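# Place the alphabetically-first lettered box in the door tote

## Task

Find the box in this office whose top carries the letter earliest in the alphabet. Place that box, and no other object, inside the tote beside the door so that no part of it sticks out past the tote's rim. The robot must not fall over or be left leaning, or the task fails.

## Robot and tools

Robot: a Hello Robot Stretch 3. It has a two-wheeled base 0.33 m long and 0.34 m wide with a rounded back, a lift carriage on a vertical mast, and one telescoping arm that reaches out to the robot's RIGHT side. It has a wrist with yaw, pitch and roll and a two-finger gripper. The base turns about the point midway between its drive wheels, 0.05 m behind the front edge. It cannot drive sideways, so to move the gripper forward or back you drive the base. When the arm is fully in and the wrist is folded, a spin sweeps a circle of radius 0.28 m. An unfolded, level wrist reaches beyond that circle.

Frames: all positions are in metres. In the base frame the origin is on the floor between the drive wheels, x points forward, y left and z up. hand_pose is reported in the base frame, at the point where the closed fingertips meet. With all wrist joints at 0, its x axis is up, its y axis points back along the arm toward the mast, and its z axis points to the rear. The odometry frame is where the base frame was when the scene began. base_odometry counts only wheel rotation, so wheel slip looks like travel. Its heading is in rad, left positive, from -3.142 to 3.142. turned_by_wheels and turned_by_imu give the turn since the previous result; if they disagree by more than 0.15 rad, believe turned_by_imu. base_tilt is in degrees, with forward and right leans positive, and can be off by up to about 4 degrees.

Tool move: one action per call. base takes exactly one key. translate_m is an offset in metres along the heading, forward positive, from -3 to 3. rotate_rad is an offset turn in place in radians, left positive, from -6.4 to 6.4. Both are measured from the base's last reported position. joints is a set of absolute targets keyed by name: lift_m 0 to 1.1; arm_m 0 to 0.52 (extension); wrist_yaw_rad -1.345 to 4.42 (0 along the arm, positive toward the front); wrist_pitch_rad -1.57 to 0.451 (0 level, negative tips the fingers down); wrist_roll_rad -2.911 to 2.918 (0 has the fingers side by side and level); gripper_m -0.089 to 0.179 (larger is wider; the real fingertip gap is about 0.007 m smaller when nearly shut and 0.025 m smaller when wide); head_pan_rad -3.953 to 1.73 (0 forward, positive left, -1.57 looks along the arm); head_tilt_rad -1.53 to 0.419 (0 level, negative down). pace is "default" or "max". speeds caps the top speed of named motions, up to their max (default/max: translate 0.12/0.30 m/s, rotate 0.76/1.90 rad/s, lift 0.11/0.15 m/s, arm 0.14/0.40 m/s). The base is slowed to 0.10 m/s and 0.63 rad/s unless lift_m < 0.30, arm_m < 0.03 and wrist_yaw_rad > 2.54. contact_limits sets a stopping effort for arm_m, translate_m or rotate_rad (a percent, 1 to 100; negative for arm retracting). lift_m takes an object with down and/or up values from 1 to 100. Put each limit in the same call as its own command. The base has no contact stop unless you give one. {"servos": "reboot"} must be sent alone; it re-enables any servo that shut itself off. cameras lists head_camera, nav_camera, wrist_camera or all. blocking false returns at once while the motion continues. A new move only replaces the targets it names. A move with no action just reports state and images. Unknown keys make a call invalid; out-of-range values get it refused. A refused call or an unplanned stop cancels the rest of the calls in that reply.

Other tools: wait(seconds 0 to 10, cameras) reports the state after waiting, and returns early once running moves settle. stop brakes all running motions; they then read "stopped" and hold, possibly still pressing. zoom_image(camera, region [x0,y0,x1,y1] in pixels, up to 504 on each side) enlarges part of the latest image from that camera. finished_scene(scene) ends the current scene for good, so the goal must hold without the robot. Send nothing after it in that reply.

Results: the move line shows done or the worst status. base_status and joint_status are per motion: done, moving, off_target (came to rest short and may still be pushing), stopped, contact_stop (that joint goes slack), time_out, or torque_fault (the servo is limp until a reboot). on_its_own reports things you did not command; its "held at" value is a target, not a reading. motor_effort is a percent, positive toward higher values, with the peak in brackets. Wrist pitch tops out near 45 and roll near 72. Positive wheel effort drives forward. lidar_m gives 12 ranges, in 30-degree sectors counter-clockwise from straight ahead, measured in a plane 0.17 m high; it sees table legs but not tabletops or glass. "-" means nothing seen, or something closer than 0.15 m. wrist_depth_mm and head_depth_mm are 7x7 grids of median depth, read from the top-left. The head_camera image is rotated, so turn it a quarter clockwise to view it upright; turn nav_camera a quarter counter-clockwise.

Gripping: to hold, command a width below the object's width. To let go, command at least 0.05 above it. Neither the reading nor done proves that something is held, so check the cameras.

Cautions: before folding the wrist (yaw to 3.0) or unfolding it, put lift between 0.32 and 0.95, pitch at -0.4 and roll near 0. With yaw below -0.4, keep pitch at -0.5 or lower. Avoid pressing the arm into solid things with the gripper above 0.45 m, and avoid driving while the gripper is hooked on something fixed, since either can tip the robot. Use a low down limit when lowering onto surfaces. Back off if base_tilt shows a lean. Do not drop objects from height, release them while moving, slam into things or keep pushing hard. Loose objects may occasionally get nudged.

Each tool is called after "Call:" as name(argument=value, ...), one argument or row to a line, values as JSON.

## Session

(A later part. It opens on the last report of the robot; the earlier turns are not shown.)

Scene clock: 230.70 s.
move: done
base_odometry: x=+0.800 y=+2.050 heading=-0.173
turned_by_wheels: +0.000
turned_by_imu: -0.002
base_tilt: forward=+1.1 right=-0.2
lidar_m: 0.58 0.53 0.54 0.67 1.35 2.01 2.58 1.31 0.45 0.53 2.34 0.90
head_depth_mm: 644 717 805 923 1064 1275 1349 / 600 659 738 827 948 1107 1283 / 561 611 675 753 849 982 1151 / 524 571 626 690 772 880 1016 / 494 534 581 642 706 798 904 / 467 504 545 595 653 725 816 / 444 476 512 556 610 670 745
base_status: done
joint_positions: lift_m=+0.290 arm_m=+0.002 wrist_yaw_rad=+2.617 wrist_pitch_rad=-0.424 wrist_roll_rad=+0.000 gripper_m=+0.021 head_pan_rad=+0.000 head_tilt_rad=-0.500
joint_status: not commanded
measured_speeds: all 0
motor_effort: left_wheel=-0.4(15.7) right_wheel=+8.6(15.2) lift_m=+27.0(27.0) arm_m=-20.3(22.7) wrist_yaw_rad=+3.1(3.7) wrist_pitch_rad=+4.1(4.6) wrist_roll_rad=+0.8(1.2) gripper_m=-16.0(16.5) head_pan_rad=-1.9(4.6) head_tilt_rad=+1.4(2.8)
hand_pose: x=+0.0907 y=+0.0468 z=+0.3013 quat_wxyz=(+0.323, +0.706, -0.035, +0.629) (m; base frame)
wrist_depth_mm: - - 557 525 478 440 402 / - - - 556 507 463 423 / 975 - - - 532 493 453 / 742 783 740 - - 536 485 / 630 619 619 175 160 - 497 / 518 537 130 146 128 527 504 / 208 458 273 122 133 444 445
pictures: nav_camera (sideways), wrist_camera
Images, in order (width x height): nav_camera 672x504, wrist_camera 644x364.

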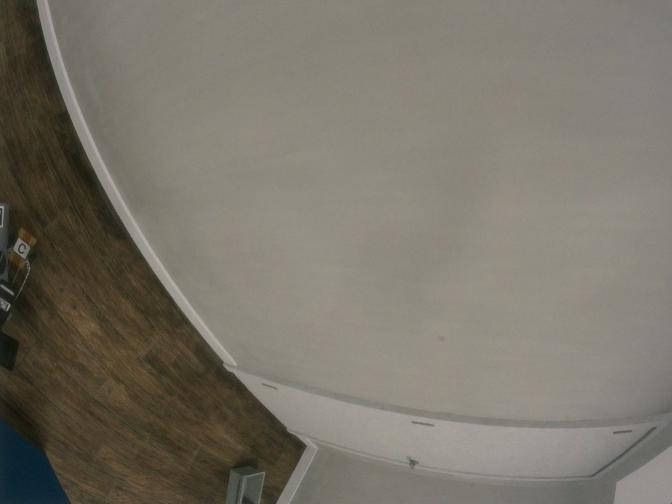

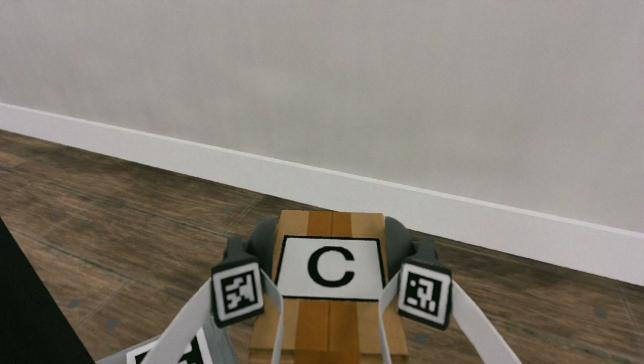

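Call:
move(
  base={"rotate_rad":-1.114},
  joints={"head_tilt_rad":-0.6},
  pace="max",
)

Call:
move(
  base={"translate_m":1.22},
  pace="max",
)

Call:
move(
  base={"rotate_rad":1.84},
  joints={"head_pan_rad":-1.57,"head_tilt_rad":-0.9,"lift_m":0.6},
  cameras=["head_camera"],
)

Scene clock: 235.17 s.
move: done
base_odometry: x=+0.800 y=+2.050 heading=-1.287
turned_by_wheels: -1.114
turned_by_imu: -1.110
base_tilt: forward=+0.9 right=-0.4
lidar_m: 2.33 0.98 0.60 0.53 0.54 0.65 1.21 2.01 2.58 2.75 0.45 0.51
head_depth_mm: 2101 2339 2631 2280 1785 1442 1073 / 2067 2304 2586 2276 1800 1477 1262 / 2062 2296 2546 2245 1787 1479 1255 / 2027 2255 2502 2261 1778 1466 1262 / 1996 2229 2476 2174 1791 1478 1256 / 1962 2168 2443 2246 1782 1469 1255 / 1961 2164 2374 2239 1775 1482 1249
base_status: done
joint_positions: lift_m=+0.290 arm_m=+0.002 wrist_yaw_rad=+2.617 wrist_pitch_rad=-0.424 wrist_roll_rad=+0.000 gripper_m=+0.021 head_pan_rad=+0.000 head_tilt_rad=-0.598
joint_status: all done
measured_speeds: all 0
motor_effort: left_wheel=+7.9(17.8) right_wheel=-7.3(15.9) lift_m=+29.7(29.8) arm_m=-22.4(23.4) wrist_yaw_rad=+3.0(3.4) wrist_pitch_rad=+4.3(4.7) wrist_roll_rad=+0.9(1.2) gripper_m=-14.3(16.5) head_pan_rad=-2.2(4.0) head_tilt_rad=-3.3(4.5)
hand_pose: x=+0.0907 y=+0.0468 z=+0.3013 quat_wxyz=(+0.323, +0.706, -0.035, +0.629) (m; base frame)
wrist_depth_mm: 431 489 553 - - - - / 448 517 - - - - - / 469 532 - - - - - / 503 551 - 767 770 773 781 / - 594 619 175 570 621 625 / 502 533 130 146 128 525 528 / 206 460 274 122 133 451 447
pictures: none

Scene clock: 240.60 s.
move: done
base_odometry: x=+1.142 y=+0.879 heading=-1.287
turned_by_wheels: +0.000
turned_by_imu: +0.000
base_tilt: forward=+0.9 right=-0.1
lidar_m: 1.15 1.15 0.85 0.75 0.75 0.93 1.75 0.61 0.70 1.30 2.11 1.29
head_depth_mm: 1014 1118 1264 1429 1659 1479 1259 / 1006 1106 1238 1405 1622 1489 1263 / 990 1095 1227 1380 1586 1470 1273 / 980 1080 1199 1356 1557 1468 1257 / 970 1063 1182 1328 1528 1459 1263 / 952 1050 1169 1314 1496 1476 1207 / 943 1035 1149 1293 1472 1472 1207
base_status: done
joint_positions: lift_m=+0.290 arm_m=+0.002 wrist_yaw_rad=+2.617 wrist_pitch_rad=-0.424 wrist_roll_rad=+0.000 gripper_m=+0.021 head_pan_rad=+0.000 head_tilt_rad=-0.600
joint_status: not commanded
measured_speeds: all 0
motor_effort: left_wheel=+11.1(17.3) right_wheel=-4.1(15.0) lift_m=+30.1(31.1) arm_m=-14.7(22.6) wrist_yaw_rad=+3.1(3.8) wrist_pitch_rad=+4.3(4.7) wrist_roll_rad=+0.8(1.1) gripper_m=-16.1(16.3) head_pan_rad=-2.4(4.3) head_tilt_rad=-2.8(4.0)
hand_pose: x=+0.0907 y=+0.0468 z=+0.3013 quat_wxyz=(+0.323, +0.706, -0.035, +0.629) (m; base frame)
wrist_depth_mm: - - - - - - - / - - - - - - - / 616 - 889 - - - - / 663 733 768 783 - 692 781 / 623 617 636 175 161 601 623 / 519 541 130 146 128 527 520 / 208 457 274 122 133 443 446
pictures: none

Scene clock: 244.63 s.
move: done
base_odometry: x=+1.142 y=+0.879 heading=+0.553
turned_by_wheels: +1.839
turned_by_imu: +1.834
base_tilt: forward=+1.0 right=+0.1
lidar_m: 0.74 0.82 1.16 0.61 0.61 0.86 2.41 1.56 1.18 1.15 1.02 0.78
head_depth_mm: 1034 1198 1420 1590 1414 1259 404 / 1045 1206 1432 1600 1409 1252 412 / 1053 1226 1461 1614 1418 1257 466 / 1073 1242 1484 1609 1388 513 484 / 1084 1263 1515 1623 1372 1238 1132 / 1091 1274 1537 1623 1377 1243 1136 / 1108 1300 1560 1617 1425 1260 1142
base_status: done
joint_positions: lift_m=+0.600 arm_m=+0.002 wrist_yaw_rad=+2.617 wrist_pitch_rad=-0.424 wrist_roll_rad=+0.000 gripper_m=+0.021 head_pan_rad=-1.573 head_tilt_rad=-0.904
joint_status: all done
measured_speeds: all 0
motor_effort: left_wheel=-10.7(14.3) right_wheel=+10.2(14.4) lift_m=+30.7(33.8) arm_m=-23.0(23.4) wrist_yaw_rad=+3.0(3.7) wrist_pitch_rad=+4.5(4.7) wrist_roll_rad=+0.8(1.1) gripper_m=-15.2(16.6) head_pan_rad=+3.4(4.8) head_tilt_rad=-0.7(8.8)
hand_pose: x=+0.0907 y=+0.0468 z=+0.6112 quat_wxyz=(+0.323, +0.706, -0.035, +0.629) (m; base frame)
wrist_depth_mm: - - - - - - 549 / - - - - - - - / - - - - - - - / - - - - - - - / 568 - - 175 - - - / 630 885 129 146 128 884 - / 207 740 715 122 133 749 666
pictures: head_camera (sideways)
Images, in order (width x height): head_camera 896x504.

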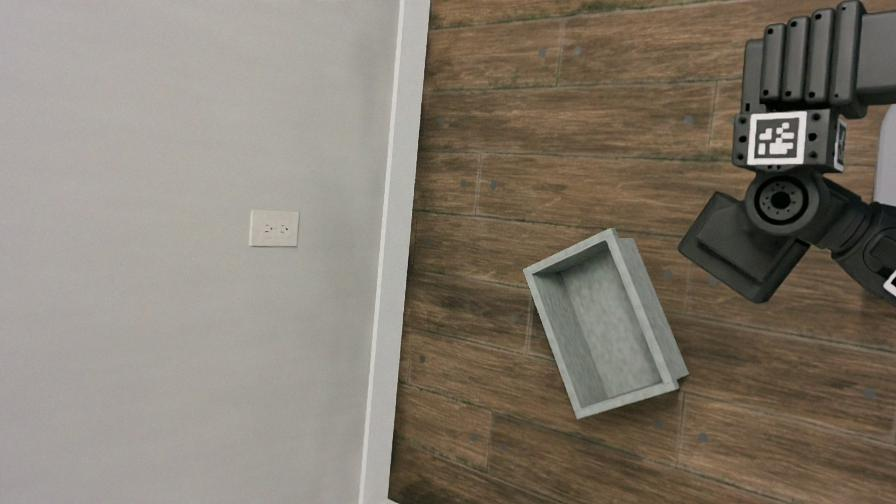

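Call:
move(
  base={"translate_m":0.185},
  joints={"wrist_yaw_rad":0},
)

Call:
move(
  joints={"wrist_pitch_rad":-0.9,"arm_m":0.30,"lift_m":0.4},
  cameras=["head_camera","wrist_camera"],
)

Scene clock: 253.10 s.
move: done
base_odometry: x=+1.299 y=+0.976 heading=+0.552
turned_by_wheels: +0.000
turned_by_imu: +0.001
base_tilt: forward=+1.2 right=-0.1
lidar_m: 0.56 0.62 0.89 2.86 0.74 0.85 2.58 1.57 1.19 1.16 0.78 0.59
head_depth_mm: 1046 1191 1425 1591 1420 1258 400 / 1048 1214 1438 1595 1416 1255 412 / 1063 1228 1462 1613 1283 533 444 / 1082 1256 1479 1620 1356 1206 1098 / 1090 1273 1510 1628 1414 1257 1128 / 1104 1293 1544 1609 1409 1265 1135 / 1114 1291 1443 1498 1397 1256 1137
base_status: done
joint_positions: lift_m=+0.600 arm_m=+0.002 wrist_yaw_rad=+0.003 wrist_pitch_rad=-0.424 wrist_roll_rad=+0.000 gripper_m=+0.021 head_pan_rad=-1.570 head_tilt_rad=-0.900
joint_status: all done
measured_speeds: all 0
motor_effort: left_wheel=+1.1(8.6) right_wheel=+11.4(13.4) lift_m=+28.5(31.2) arm_m=-17.7(20.6) wrist_yaw_rad=-1.7(6.3) wrist_pitch_rad=+4.5(4.6) wrist_roll_rad=+0.8(1.1) gripper_m=-15.1(16.5) head_pan_rad=+3.3(4.3) head_tilt_rad=+1.0(2.0)
hand_pose: x=-0.0208 y=-0.3703 z=+0.6112 quat_wxyz=(+0.692, +0.150, -0.691, -0.148) (m; base frame)
wrist_depth_mm: - - - - - - - / - - - - - - - / 596 - - - - - - / 654 - - - - - - / 706 - - 175 - - - / - 866 130 146 128 907 890 / 688 739 728 122 133 768 778
pictures: none

Scene clock: 256.50 s.
move: done
base_odometry: x=+1.299 y=+0.976 heading=+0.552
turned_by_wheels: +0.000
turned_by_imu: +0.001
base_tilt: forward=+1.1 right=-0.1
lidar_m: 0.56 0.62 0.89 2.86 0.74 0.85 2.58 1.57 1.19 1.16 0.77 0.59
head_depth_mm: 1040 1196 1425 1584 1407 1262 1133 / 1052 1209 1437 1611 1337 671 592 / 1069 1222 1471 1615 787 1261 1130 / 1076 1250 1484 1619 1365 1244 1134 / 1088 1266 1510 1623 1424 1261 1136 / 1100 1283 1532 1645 1424 1262 1136 / 1123 1295 1441 1494 1391 1267 1137
base_status: not commanded
joint_positions: lift_m=+0.400 arm_m=+0.300 wrist_yaw_rad=+0.003 wrist_pitch_rad=-0.913 wrist_roll_rad=+0.000 gripper_m=+0.021 head_pan_rad=-1.570 head_tilt_rad=-0.900
joint_status: all done
measured_speeds: all 0
motor_effort: left_wheel=+0.8(1.1) right_wheel=+11.0(11.7) lift_m=+21.7(25.9) arm_m=+22.6(26.7) wrist_yaw_rad=-2.2(2.7) wrist_pitch_rad=+1.9(4.8) wrist_roll_rad=+0.9(1.1) gripper_m=-15.6(16.4) head_pan_rad=+2.6(4.1) head_tilt_rad=-0.1(1.4)
hand_pose: x=-0.0212 y=-0.5826 z=+0.3212 quat_wxyz=(+0.635, +0.313, -0.634, -0.311) (m; base frame)
wrist_depth_mm: 685 - - - - - - / 653 674 673 653 660 660 657 / 609 606 604 598 596 603 595 / 551 543 545 553 547 554 541 / 511 506 499 175 378 504 499 / 466 471 130 147 129 467 463 / 439 438 - 122 126 430 433
pictures: head_camera (sideways), wrist_camera
Images, in order (width x height): head_camera 896x504, wrist_camera 644x364.

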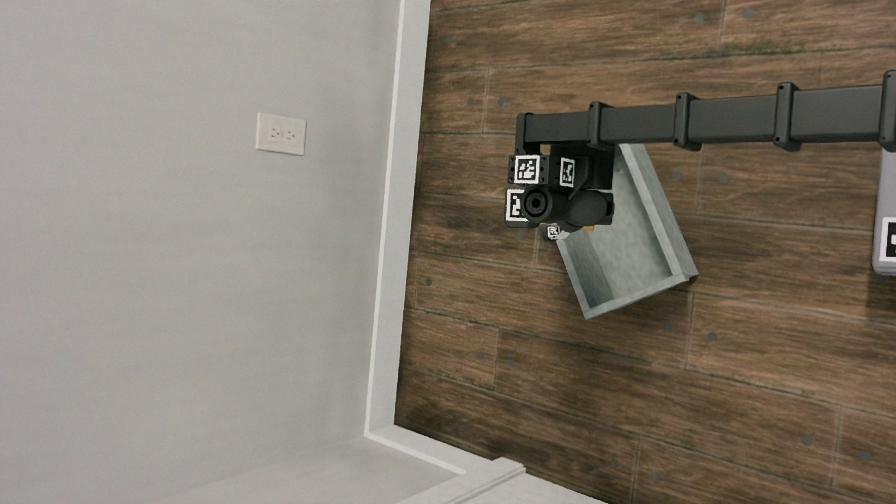

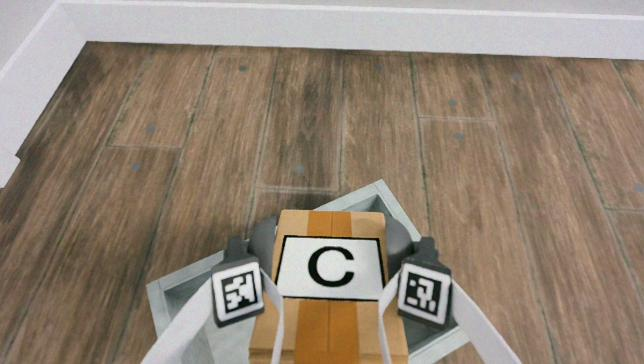

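Call:
move(
  base={"translate_m":-0.02},
  joints={"wrist_yaw_rad":0.4,"arm_m":0.355,"lift_m":0.33},
  cameras=["head_camera","wrist_camera"],
)

Scene clock: 277.00 s.
move: done
base_odometry: x=+1.282 y=+0.965 heading=+0.552
turned_by_wheels: +0.000
turned_by_imu: +0.001
base_tilt: forward=+0.9 right=-0.1
lidar_m: 0.58 0.64 0.91 2.96 0.74 0.86 2.56 1.57 1.19 1.16 0.80 0.61
head_depth_mm: 1042 1199 1419 1576 1426 1259 1139 / 1054 1207 1441 1590 1399 1204 656 / 1068 1232 1465 1631 895 1243 1116 / 1073 1244 1485 1621 1341 1235 1130 / 1088 1268 1499 1625 1418 1255 1132 / 1098 1290 1534 1630 1435 1262 1134 / 1121 1295 1474 1528 1417 1271 1130
base_status: done
joint_positions: lift_m=+0.330 arm_m=+0.355 wrist_yaw_rad=+0.397 wrist_pitch_rad=-0.913 wrist_roll_rad=+0.000 gripper_m=+0.021 head_pan_rad=-1.570 head_tilt_rad=-0.900
joint_status: all done
measured_speeds: all 0
motor_effort: left_wheel=-7.4(11.1) right_wheel=-2.9(7.2) lift_m=+21.4(23.7) arm_m=+23.2(26.2) wrist_yaw_rad=+3.3(5.6) wrist_pitch_rad=+2.2(2.7) wrist_roll_rad=+1.0(1.1) gripper_m=-15.4(16.1) head_pan_rad=+2.3(4.2) head_tilt_rad=-0.5(1.6)
hand_pose: x=+0.0315 y=-0.6269 z=+0.2512 quat_wxyz=(+0.684, +0.431, -0.560, -0.181) (m; base frame)
wrist_depth_mm: 464 634 643 631 - - - / 491 572 574 569 569 554 - / 508 514 515 519 510 515 514 / 471 473 476 470 470 463 466 / 436 434 435 174 189 431 431 / 399 396 130 146 126 399 397 / 373 379 - 123 122 367 367
pictures: head_camera (sideways), wrist_camera
Images, in order (width x height): head_camera 896x504, wrist_camera 644x364.

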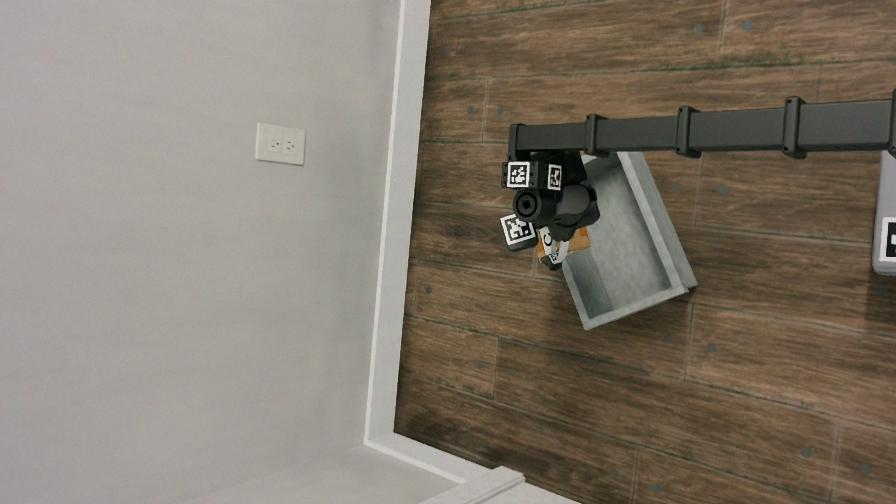

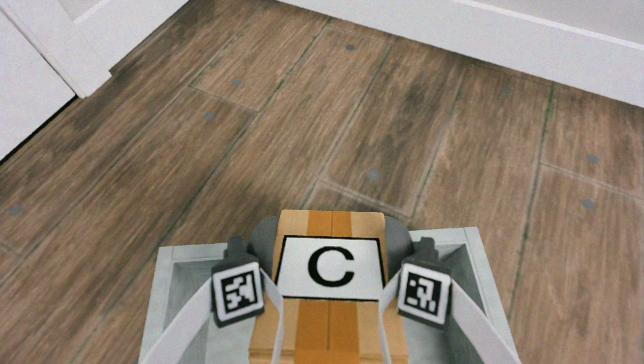

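Call:
move(
  joints={"lift_m":0.128},
  contact_limits={"lift_m":{"down":15}},
  cameras=["wrist_camera"],
)

Scene clock: 283.23 s.
move: done
base_odometry: x=+1.282 y=+0.965 heading=+0.552
turned_by_wheels: +0.000
turned_by_imu: +0.001
base_tilt: forward=+1.1 right=+0.0
lidar_m: 0.58 0.64 0.91 2.96 0.74 0.85 2.57 1.57 1.18 1.16 0.80 0.61
head_depth_mm: 1043 1204 1418 1578 1413 1261 1137 / 1049 1216 1447 1602 1417 1260 1121 / 1060 1234 1481 1618 1336 1207 1108 / 1080 1248 1479 1637 1330 1238 1129 / 1095 1257 1515 1612 1408 1252 1130 / 1101 1277 1539 1617 1412 1257 1140 / 1121 1292 1462 1533 1432 1255 1141
base_status: not commanded
joint_positions: lift_m=+0.128 arm_m=+0.355 wrist_yaw_rad=+0.397 wrist_pitch_rad=-0.889 wrist_roll_rad=+0.000 gripper_m=+0.021 head_pan_rad=-1.570 head_tilt_rad=-0.900
joint_status: all done
measured_speeds: all 0
motor_effort: left_wheel=-7.5(7.7) right_wheel=-2.5(3.3) lift_m=+17.3(23.0) arm_m=+9.9(16.3) wrist_yaw_rad=+3.7(4.0) wrist_pitch_rad=-2.3(3.6) wrist_roll_rad=+1.0(1.2) gripper_m=-15.6(16.2) head_pan_rad=+2.1(3.6) head_tilt_rad=-0.4(2.1)
contact_limits: lift_m down 15 (down: maximum 72; up: maximum 65)
hand_pose: x=+0.0336 y=-0.6318 z=+0.0526 quat_wxyz=(+0.686, +0.424, -0.566, -0.172) (m; base frame)
wrist_depth_mm: 355 353 354 346 348 350 347 / 311 311 310 308 315 314 137 / 137 138 138 142 146 154 153 / 161 165 173 180 185 193 - / - 203 200 168 157 - - / - - 129 146 125 - - / - - 190 130 137 191 -
pictures: wrist_camera
Images, in order (width x height): wrist_camera 644x364.

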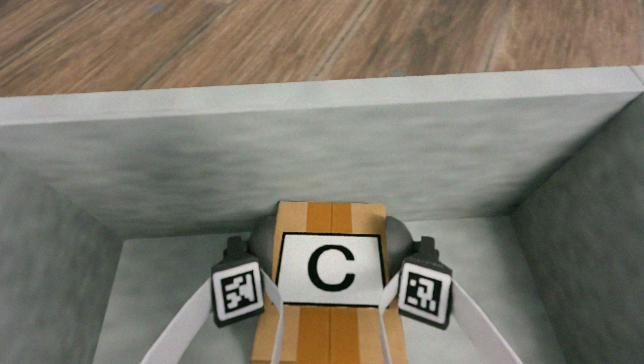

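Call:
move(
  joints={"gripper_m":0.125},
)

Call:
move(
  joints={"lift_m":0.42},
  cameras=["wrist_camera"],
)

Scene clock: 286.73 s.
move: done
base_odometry: x=+1.282 y=+0.965 heading=+0.552
turned_by_wheels: +0.000
turned_by_imu: +0.001
base_tilt: forward=+1.1 right=-0.1
lidar_m: 0.58 0.64 0.92 2.95 0.74 0.85 2.57 1.57 1.19 1.16 0.80 0.61
head_depth_mm: 1045 1193 1408 1582 1414 1261 1132 / 1051 1214 1425 1600 1420 1258 1114 / 1065 1227 1454 1618 1333 1197 1108 / 1082 1251 1489 1628 1337 1242 1133 / 1096 1272 1527 1635 1412 1248 1131 / 1109 1277 1539 1620 1409 1260 1135 / 1113 1300 1475 1533 1427 1256 1137
base_status: not commanded
joint_positions: lift_m=+0.128 arm_m=+0.355 wrist_yaw_rad=+0.397 wrist_pitch_rad=-0.910 wrist_roll_rad=+0.000 gripper_m=+0.125 head_pan_rad=-1.570 head_tilt_rad=-0.900
joint_status: all done
measured_speeds: all 0
motor_effort: left_wheel=-7.5(7.7) right_wheel=-2.4(3.2) lift_m=+28.7(28.7) arm_m=+1.1(5.1) wrist_yaw_rad=+3.6(4.0) wrist_pitch_rad=+1.4(2.5) wrist_roll_rad=+0.8(1.1) gripper_m=-0.6(91.4) head_pan_rad=+2.5(3.4) head_tilt_rad=-1.3(2.2)
contact_limits: lift_m down 15 (down: maximum 72; up: maximum 65)
hand_pose: x=+0.0318 y=-0.6276 z=+0.0496 quat_wxyz=(+0.684, +0.430, -0.561, -0.180) (m; base frame)
wrist_depth_mm: 337 338 336 334 336 332 332 / 306 131 132 131 133 133 135 / 142 143 144 148 152 158 159 / 162 175 181 178 196 198 - / - 205 213 169 168 - - / - 124 154 155 155 123 - / - 126 187 144 186 126 92
pictures: none

Scene clock: 290.23 s.
move: done
base_odometry: x=+1.282 y=+0.965 heading=+0.552
turned_by_wheels: +0.000
turned_by_imu: +0.001
base_tilt: forward=+0.9 right=-0.2
lidar_m: 0.58 0.65 0.91 2.96 0.74 0.85 2.57 1.58 1.19 1.16 0.80 0.61
head_depth_mm: 1044 1197 1412 1586 1413 1259 1132 / 1056 1211 1435 1603 751 640 572 / 1060 1234 1458 1618 1289 1265 1130 / 1075 1248 1489 1625 1330 1235 1130 / 1094 1266 1512 1609 1414 1257 1137 / 1100 1281 1533 1620 1415 1251 1140 / 1116 1294 1470 1523 1407 1264 1135
base_status: not commanded
joint_positions: lift_m=+0.420 arm_m=+0.355 wrist_yaw_rad=+0.397 wrist_pitch_rad=-0.910 wrist_roll_rad=+0.000 gripper_m=+0.125 head_pan_rad=-1.570 head_tilt_rad=-0.900
joint_status: all done
measured_speeds: all 0
motor_effort: left_wheel=-7.4(7.7) right_wheel=-2.8(3.1) lift_m=+30.3(33.0) arm_m=-7.1(7.1) wrist_yaw_rad=+3.6(4.1) wrist_pitch_rad=+1.7(2.0) wrist_roll_rad=+0.5(1.1) gripper_m=-0.3(1.6) head_pan_rad=+2.6(3.6) head_tilt_rad=-1.6(2.6)
hand_pose: x=+0.0318 y=-0.6276 z=+0.3416 quat_wxyz=(+0.684, +0.430, -0.561, -0.180) (m; base frame)
wrist_depth_mm: 472 - 755 - - - - / 517 680 689 693 685 - - / 527 615 623 620 639 620 595 / 561 571 579 572 575 571 567 / 525 524 528 535 527 526 520 / 487 124 384 422 - 126 485 / 459 437 - 404 - 343 442
pictures: wrist_camera
Images, in order (width x height): wrist_camera 644x364.

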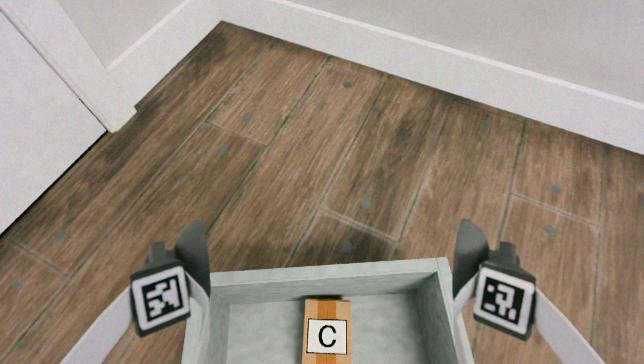

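Call:
finished_scene(
  scene=2,
)

The scene is finished: the task was done.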